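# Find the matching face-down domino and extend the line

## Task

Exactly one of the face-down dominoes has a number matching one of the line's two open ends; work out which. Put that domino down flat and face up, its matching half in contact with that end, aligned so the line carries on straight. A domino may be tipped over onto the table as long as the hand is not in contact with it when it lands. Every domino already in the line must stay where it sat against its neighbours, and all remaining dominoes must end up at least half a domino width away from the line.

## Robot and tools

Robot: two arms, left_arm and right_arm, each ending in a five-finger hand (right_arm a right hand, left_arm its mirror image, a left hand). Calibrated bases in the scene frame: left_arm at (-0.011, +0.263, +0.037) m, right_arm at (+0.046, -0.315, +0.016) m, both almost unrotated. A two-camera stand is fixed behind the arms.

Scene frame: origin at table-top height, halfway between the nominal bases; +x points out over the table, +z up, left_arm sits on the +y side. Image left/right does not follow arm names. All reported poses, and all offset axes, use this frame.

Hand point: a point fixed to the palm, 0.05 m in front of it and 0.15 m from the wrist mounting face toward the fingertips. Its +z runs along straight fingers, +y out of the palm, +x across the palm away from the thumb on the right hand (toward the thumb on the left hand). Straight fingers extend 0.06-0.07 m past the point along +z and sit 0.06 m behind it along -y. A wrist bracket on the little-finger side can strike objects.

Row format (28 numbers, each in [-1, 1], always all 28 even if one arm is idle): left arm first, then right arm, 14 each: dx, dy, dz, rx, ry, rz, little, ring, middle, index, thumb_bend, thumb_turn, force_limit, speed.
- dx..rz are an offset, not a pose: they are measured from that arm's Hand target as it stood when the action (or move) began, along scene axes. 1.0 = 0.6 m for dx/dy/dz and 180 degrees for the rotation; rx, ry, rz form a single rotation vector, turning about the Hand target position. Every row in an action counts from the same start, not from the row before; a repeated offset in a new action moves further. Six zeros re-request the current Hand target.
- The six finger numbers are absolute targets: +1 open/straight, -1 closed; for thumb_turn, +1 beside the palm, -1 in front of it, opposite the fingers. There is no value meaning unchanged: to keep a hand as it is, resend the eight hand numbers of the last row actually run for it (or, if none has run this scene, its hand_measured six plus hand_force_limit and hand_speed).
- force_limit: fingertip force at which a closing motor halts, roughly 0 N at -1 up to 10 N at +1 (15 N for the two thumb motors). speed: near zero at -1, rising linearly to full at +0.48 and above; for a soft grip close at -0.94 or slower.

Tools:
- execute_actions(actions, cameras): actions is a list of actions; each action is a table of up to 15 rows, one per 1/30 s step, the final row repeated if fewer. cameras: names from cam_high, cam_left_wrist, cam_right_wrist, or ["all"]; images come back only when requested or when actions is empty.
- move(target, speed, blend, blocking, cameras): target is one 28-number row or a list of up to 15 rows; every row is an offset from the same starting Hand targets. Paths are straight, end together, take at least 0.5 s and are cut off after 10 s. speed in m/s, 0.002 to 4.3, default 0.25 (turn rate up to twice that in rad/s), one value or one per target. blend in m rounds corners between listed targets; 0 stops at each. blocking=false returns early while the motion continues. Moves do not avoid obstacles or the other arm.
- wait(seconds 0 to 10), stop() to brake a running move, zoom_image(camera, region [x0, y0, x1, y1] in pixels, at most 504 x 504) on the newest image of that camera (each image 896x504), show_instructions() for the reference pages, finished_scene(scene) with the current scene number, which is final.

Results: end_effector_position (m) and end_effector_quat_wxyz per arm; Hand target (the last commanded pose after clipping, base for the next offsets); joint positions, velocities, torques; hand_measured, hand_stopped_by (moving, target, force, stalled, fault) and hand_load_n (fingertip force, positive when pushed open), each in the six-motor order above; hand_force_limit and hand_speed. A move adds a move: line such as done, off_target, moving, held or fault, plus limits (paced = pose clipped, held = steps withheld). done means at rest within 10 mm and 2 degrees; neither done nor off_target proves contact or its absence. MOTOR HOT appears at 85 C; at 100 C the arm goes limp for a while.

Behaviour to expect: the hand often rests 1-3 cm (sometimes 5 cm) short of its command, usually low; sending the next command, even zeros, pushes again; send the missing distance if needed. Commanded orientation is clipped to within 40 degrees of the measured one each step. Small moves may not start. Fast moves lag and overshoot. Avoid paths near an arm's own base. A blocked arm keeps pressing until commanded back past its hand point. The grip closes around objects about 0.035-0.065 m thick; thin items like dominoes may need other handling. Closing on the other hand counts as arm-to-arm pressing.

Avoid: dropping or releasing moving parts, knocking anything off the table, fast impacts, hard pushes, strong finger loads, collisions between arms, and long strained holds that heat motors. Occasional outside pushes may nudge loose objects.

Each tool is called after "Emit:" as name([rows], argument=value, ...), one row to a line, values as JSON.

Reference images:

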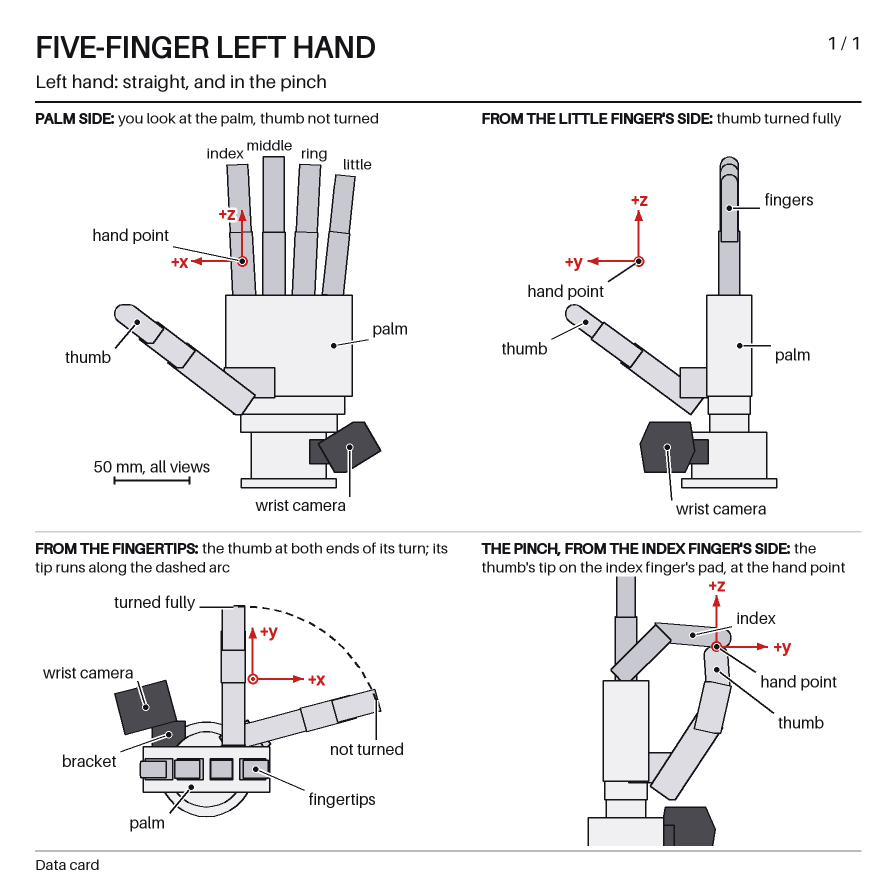

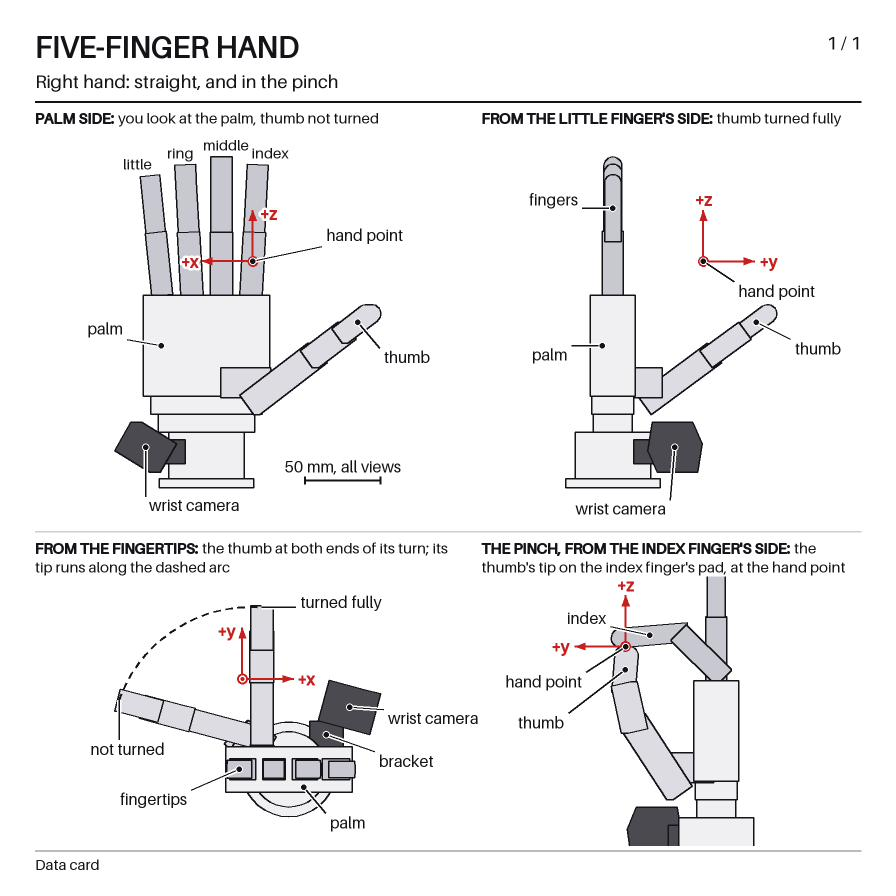

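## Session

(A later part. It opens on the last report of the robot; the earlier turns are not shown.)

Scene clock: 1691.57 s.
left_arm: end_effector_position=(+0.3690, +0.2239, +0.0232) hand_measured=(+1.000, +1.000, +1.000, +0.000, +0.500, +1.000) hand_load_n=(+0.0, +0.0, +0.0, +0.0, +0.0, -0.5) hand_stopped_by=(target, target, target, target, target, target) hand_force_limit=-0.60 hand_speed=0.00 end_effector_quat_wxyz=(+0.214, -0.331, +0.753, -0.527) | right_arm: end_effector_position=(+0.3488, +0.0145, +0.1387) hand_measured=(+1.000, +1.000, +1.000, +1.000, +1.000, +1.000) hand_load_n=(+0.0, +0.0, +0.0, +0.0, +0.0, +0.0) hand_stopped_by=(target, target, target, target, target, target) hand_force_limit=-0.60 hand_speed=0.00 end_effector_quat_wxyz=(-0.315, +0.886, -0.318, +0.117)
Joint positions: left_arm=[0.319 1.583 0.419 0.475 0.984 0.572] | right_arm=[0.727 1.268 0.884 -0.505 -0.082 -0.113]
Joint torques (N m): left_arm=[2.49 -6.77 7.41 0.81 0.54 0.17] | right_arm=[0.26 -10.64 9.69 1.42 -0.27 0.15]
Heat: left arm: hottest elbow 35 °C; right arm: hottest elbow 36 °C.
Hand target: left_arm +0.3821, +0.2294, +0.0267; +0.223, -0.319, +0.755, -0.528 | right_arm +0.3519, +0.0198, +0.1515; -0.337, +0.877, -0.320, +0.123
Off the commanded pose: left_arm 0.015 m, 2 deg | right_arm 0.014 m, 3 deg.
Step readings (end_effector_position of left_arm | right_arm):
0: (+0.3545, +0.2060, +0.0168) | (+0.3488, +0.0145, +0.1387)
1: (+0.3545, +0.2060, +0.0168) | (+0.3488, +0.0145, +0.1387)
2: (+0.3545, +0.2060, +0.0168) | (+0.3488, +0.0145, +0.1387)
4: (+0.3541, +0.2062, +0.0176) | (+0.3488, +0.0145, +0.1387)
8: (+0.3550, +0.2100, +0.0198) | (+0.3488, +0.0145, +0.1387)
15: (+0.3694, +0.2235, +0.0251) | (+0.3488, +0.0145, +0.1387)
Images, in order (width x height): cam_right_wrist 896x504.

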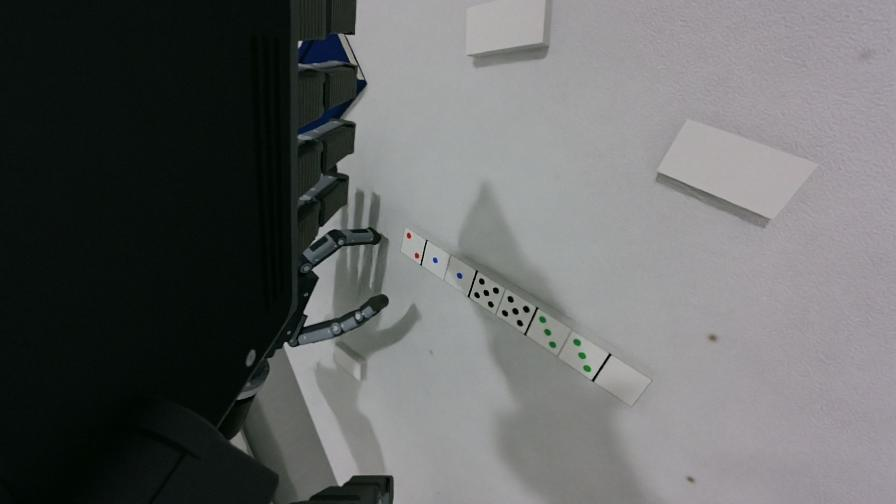

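Emit:
move([
  [0.01,0.03,0.1,0,0,0,1,1,1,0,0.5,1,-0.6,0,0,0,0,0,0,0,1,1,1,1,1,1,-0.6,0],
  [-0.1,0.12,0.3,0,0,0,1,1,1,0,0.5,1,-0.6,0,0,0,0,0,0,0,1,1,1,1,1,1,-0.6,0],
], speed=[0.15,0.25], cameras=["all"])

Emit:
zoom_image(camera="cam_right_wrist", region=[390, 210, 490, 310])

Emit:
zoom_image(camera="cam_left_wrist", region=[300, 150, 500, 400])

Scene clock: 1717.33 s.
left_arm: end_effector_position=(+0.3063, +0.2890, +0.1876) hand_measured=(+1.000, +1.000, +1.000, +0.000, +0.500, +1.000) hand_load_n=(+0.0, +0.0, +0.0, +0.0, +0.0, +0.0) hand_stopped_by=(target, target, target, target, target, target) hand_force_limit=-0.60 hand_speed=0.00 end_effector_quat_wxyz=(+0.203, -0.337, +0.752, -0.530) | right_arm: end_effector_position=(+0.3488, +0.0145, +0.1387) hand_measured=(+1.000, +1.000, +1.000, +1.000, +1.000, +1.000) hand_load_n=(+0.0, +0.0, +0.0, +0.0, +0.0, +0.0) hand_stopped_by=(target, target, target, target, target, target) hand_force_limit=-0.60 hand_speed=0.00 end_effector_quat_wxyz=(-0.315, +0.886, -0.318, +0.117)
Joint positions: left_arm=[0.619 1.075 0.662 -0.76 1.174 1.086] | right_arm=[0.727 1.268 0.884 -0.505 -0.082 -0.113]
Joint torques (N m): left_arm=[2.73 -3.72 13.64 0.18 0.77 0.17] | right_arm=[0.32 -10.7 9.69 1.42 -0.26 0.14]
Heat: left arm: hottest elbow 36 °C; right arm: hottest elbow 36 °C.
Hand target: left_arm +0.3221, +0.3015, +0.2066; +0.223, -0.320, +0.755, -0.528 | right_arm +0.3519, +0.0198, +0.1515; -0.337, +0.877, -0.320, +0.123
Off the commanded pose: left_arm 0.028 m, 3 deg | right_arm 0.014 m, 3 deg.
move: off_target (left_arm, right_arm)

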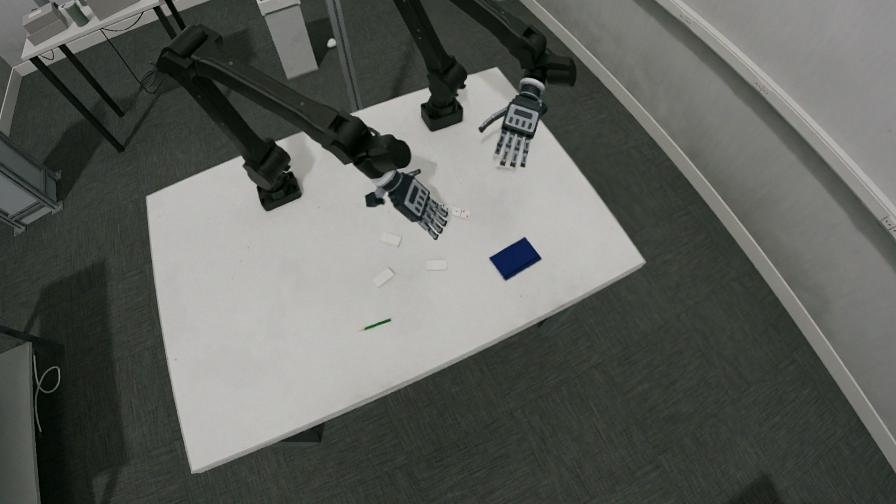

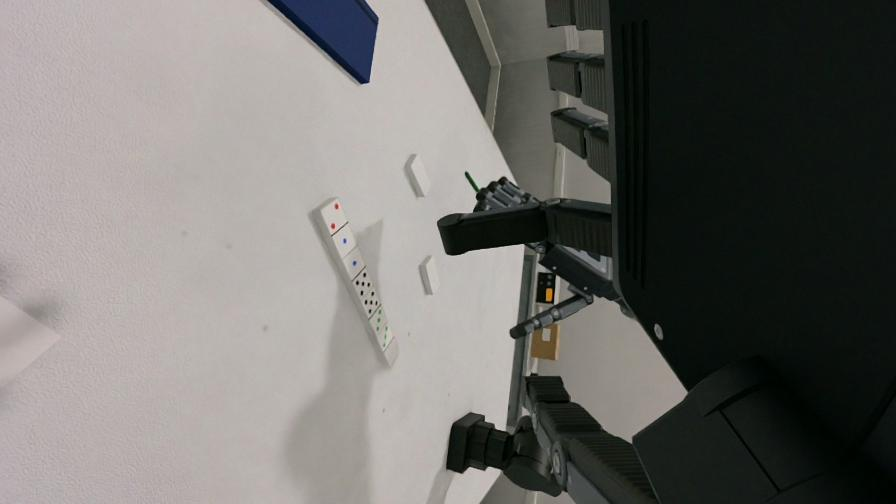

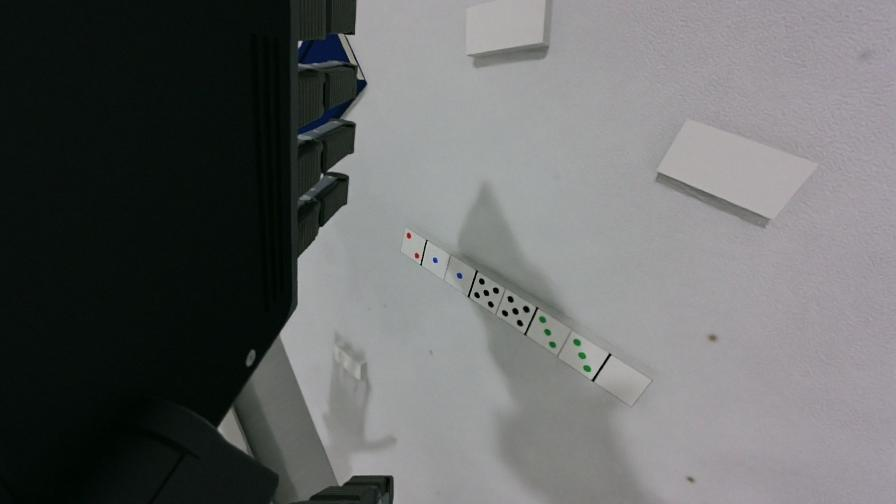

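Scaled by 5.040.

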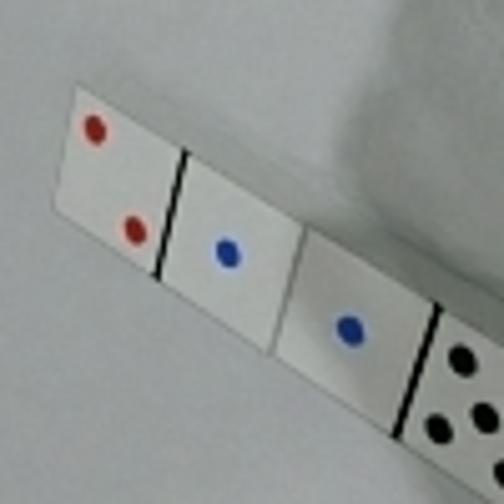

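Scaled by 2.016.

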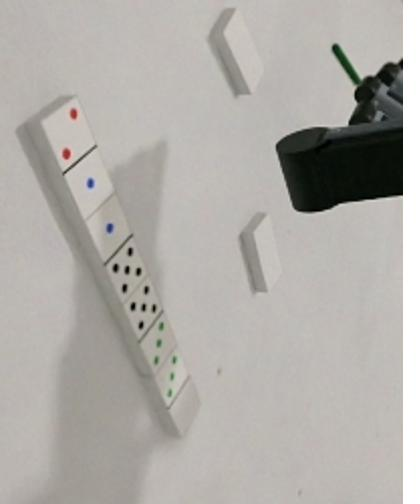

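Emit:
finished_scene(scene=2)

The scene is finished: the task was done.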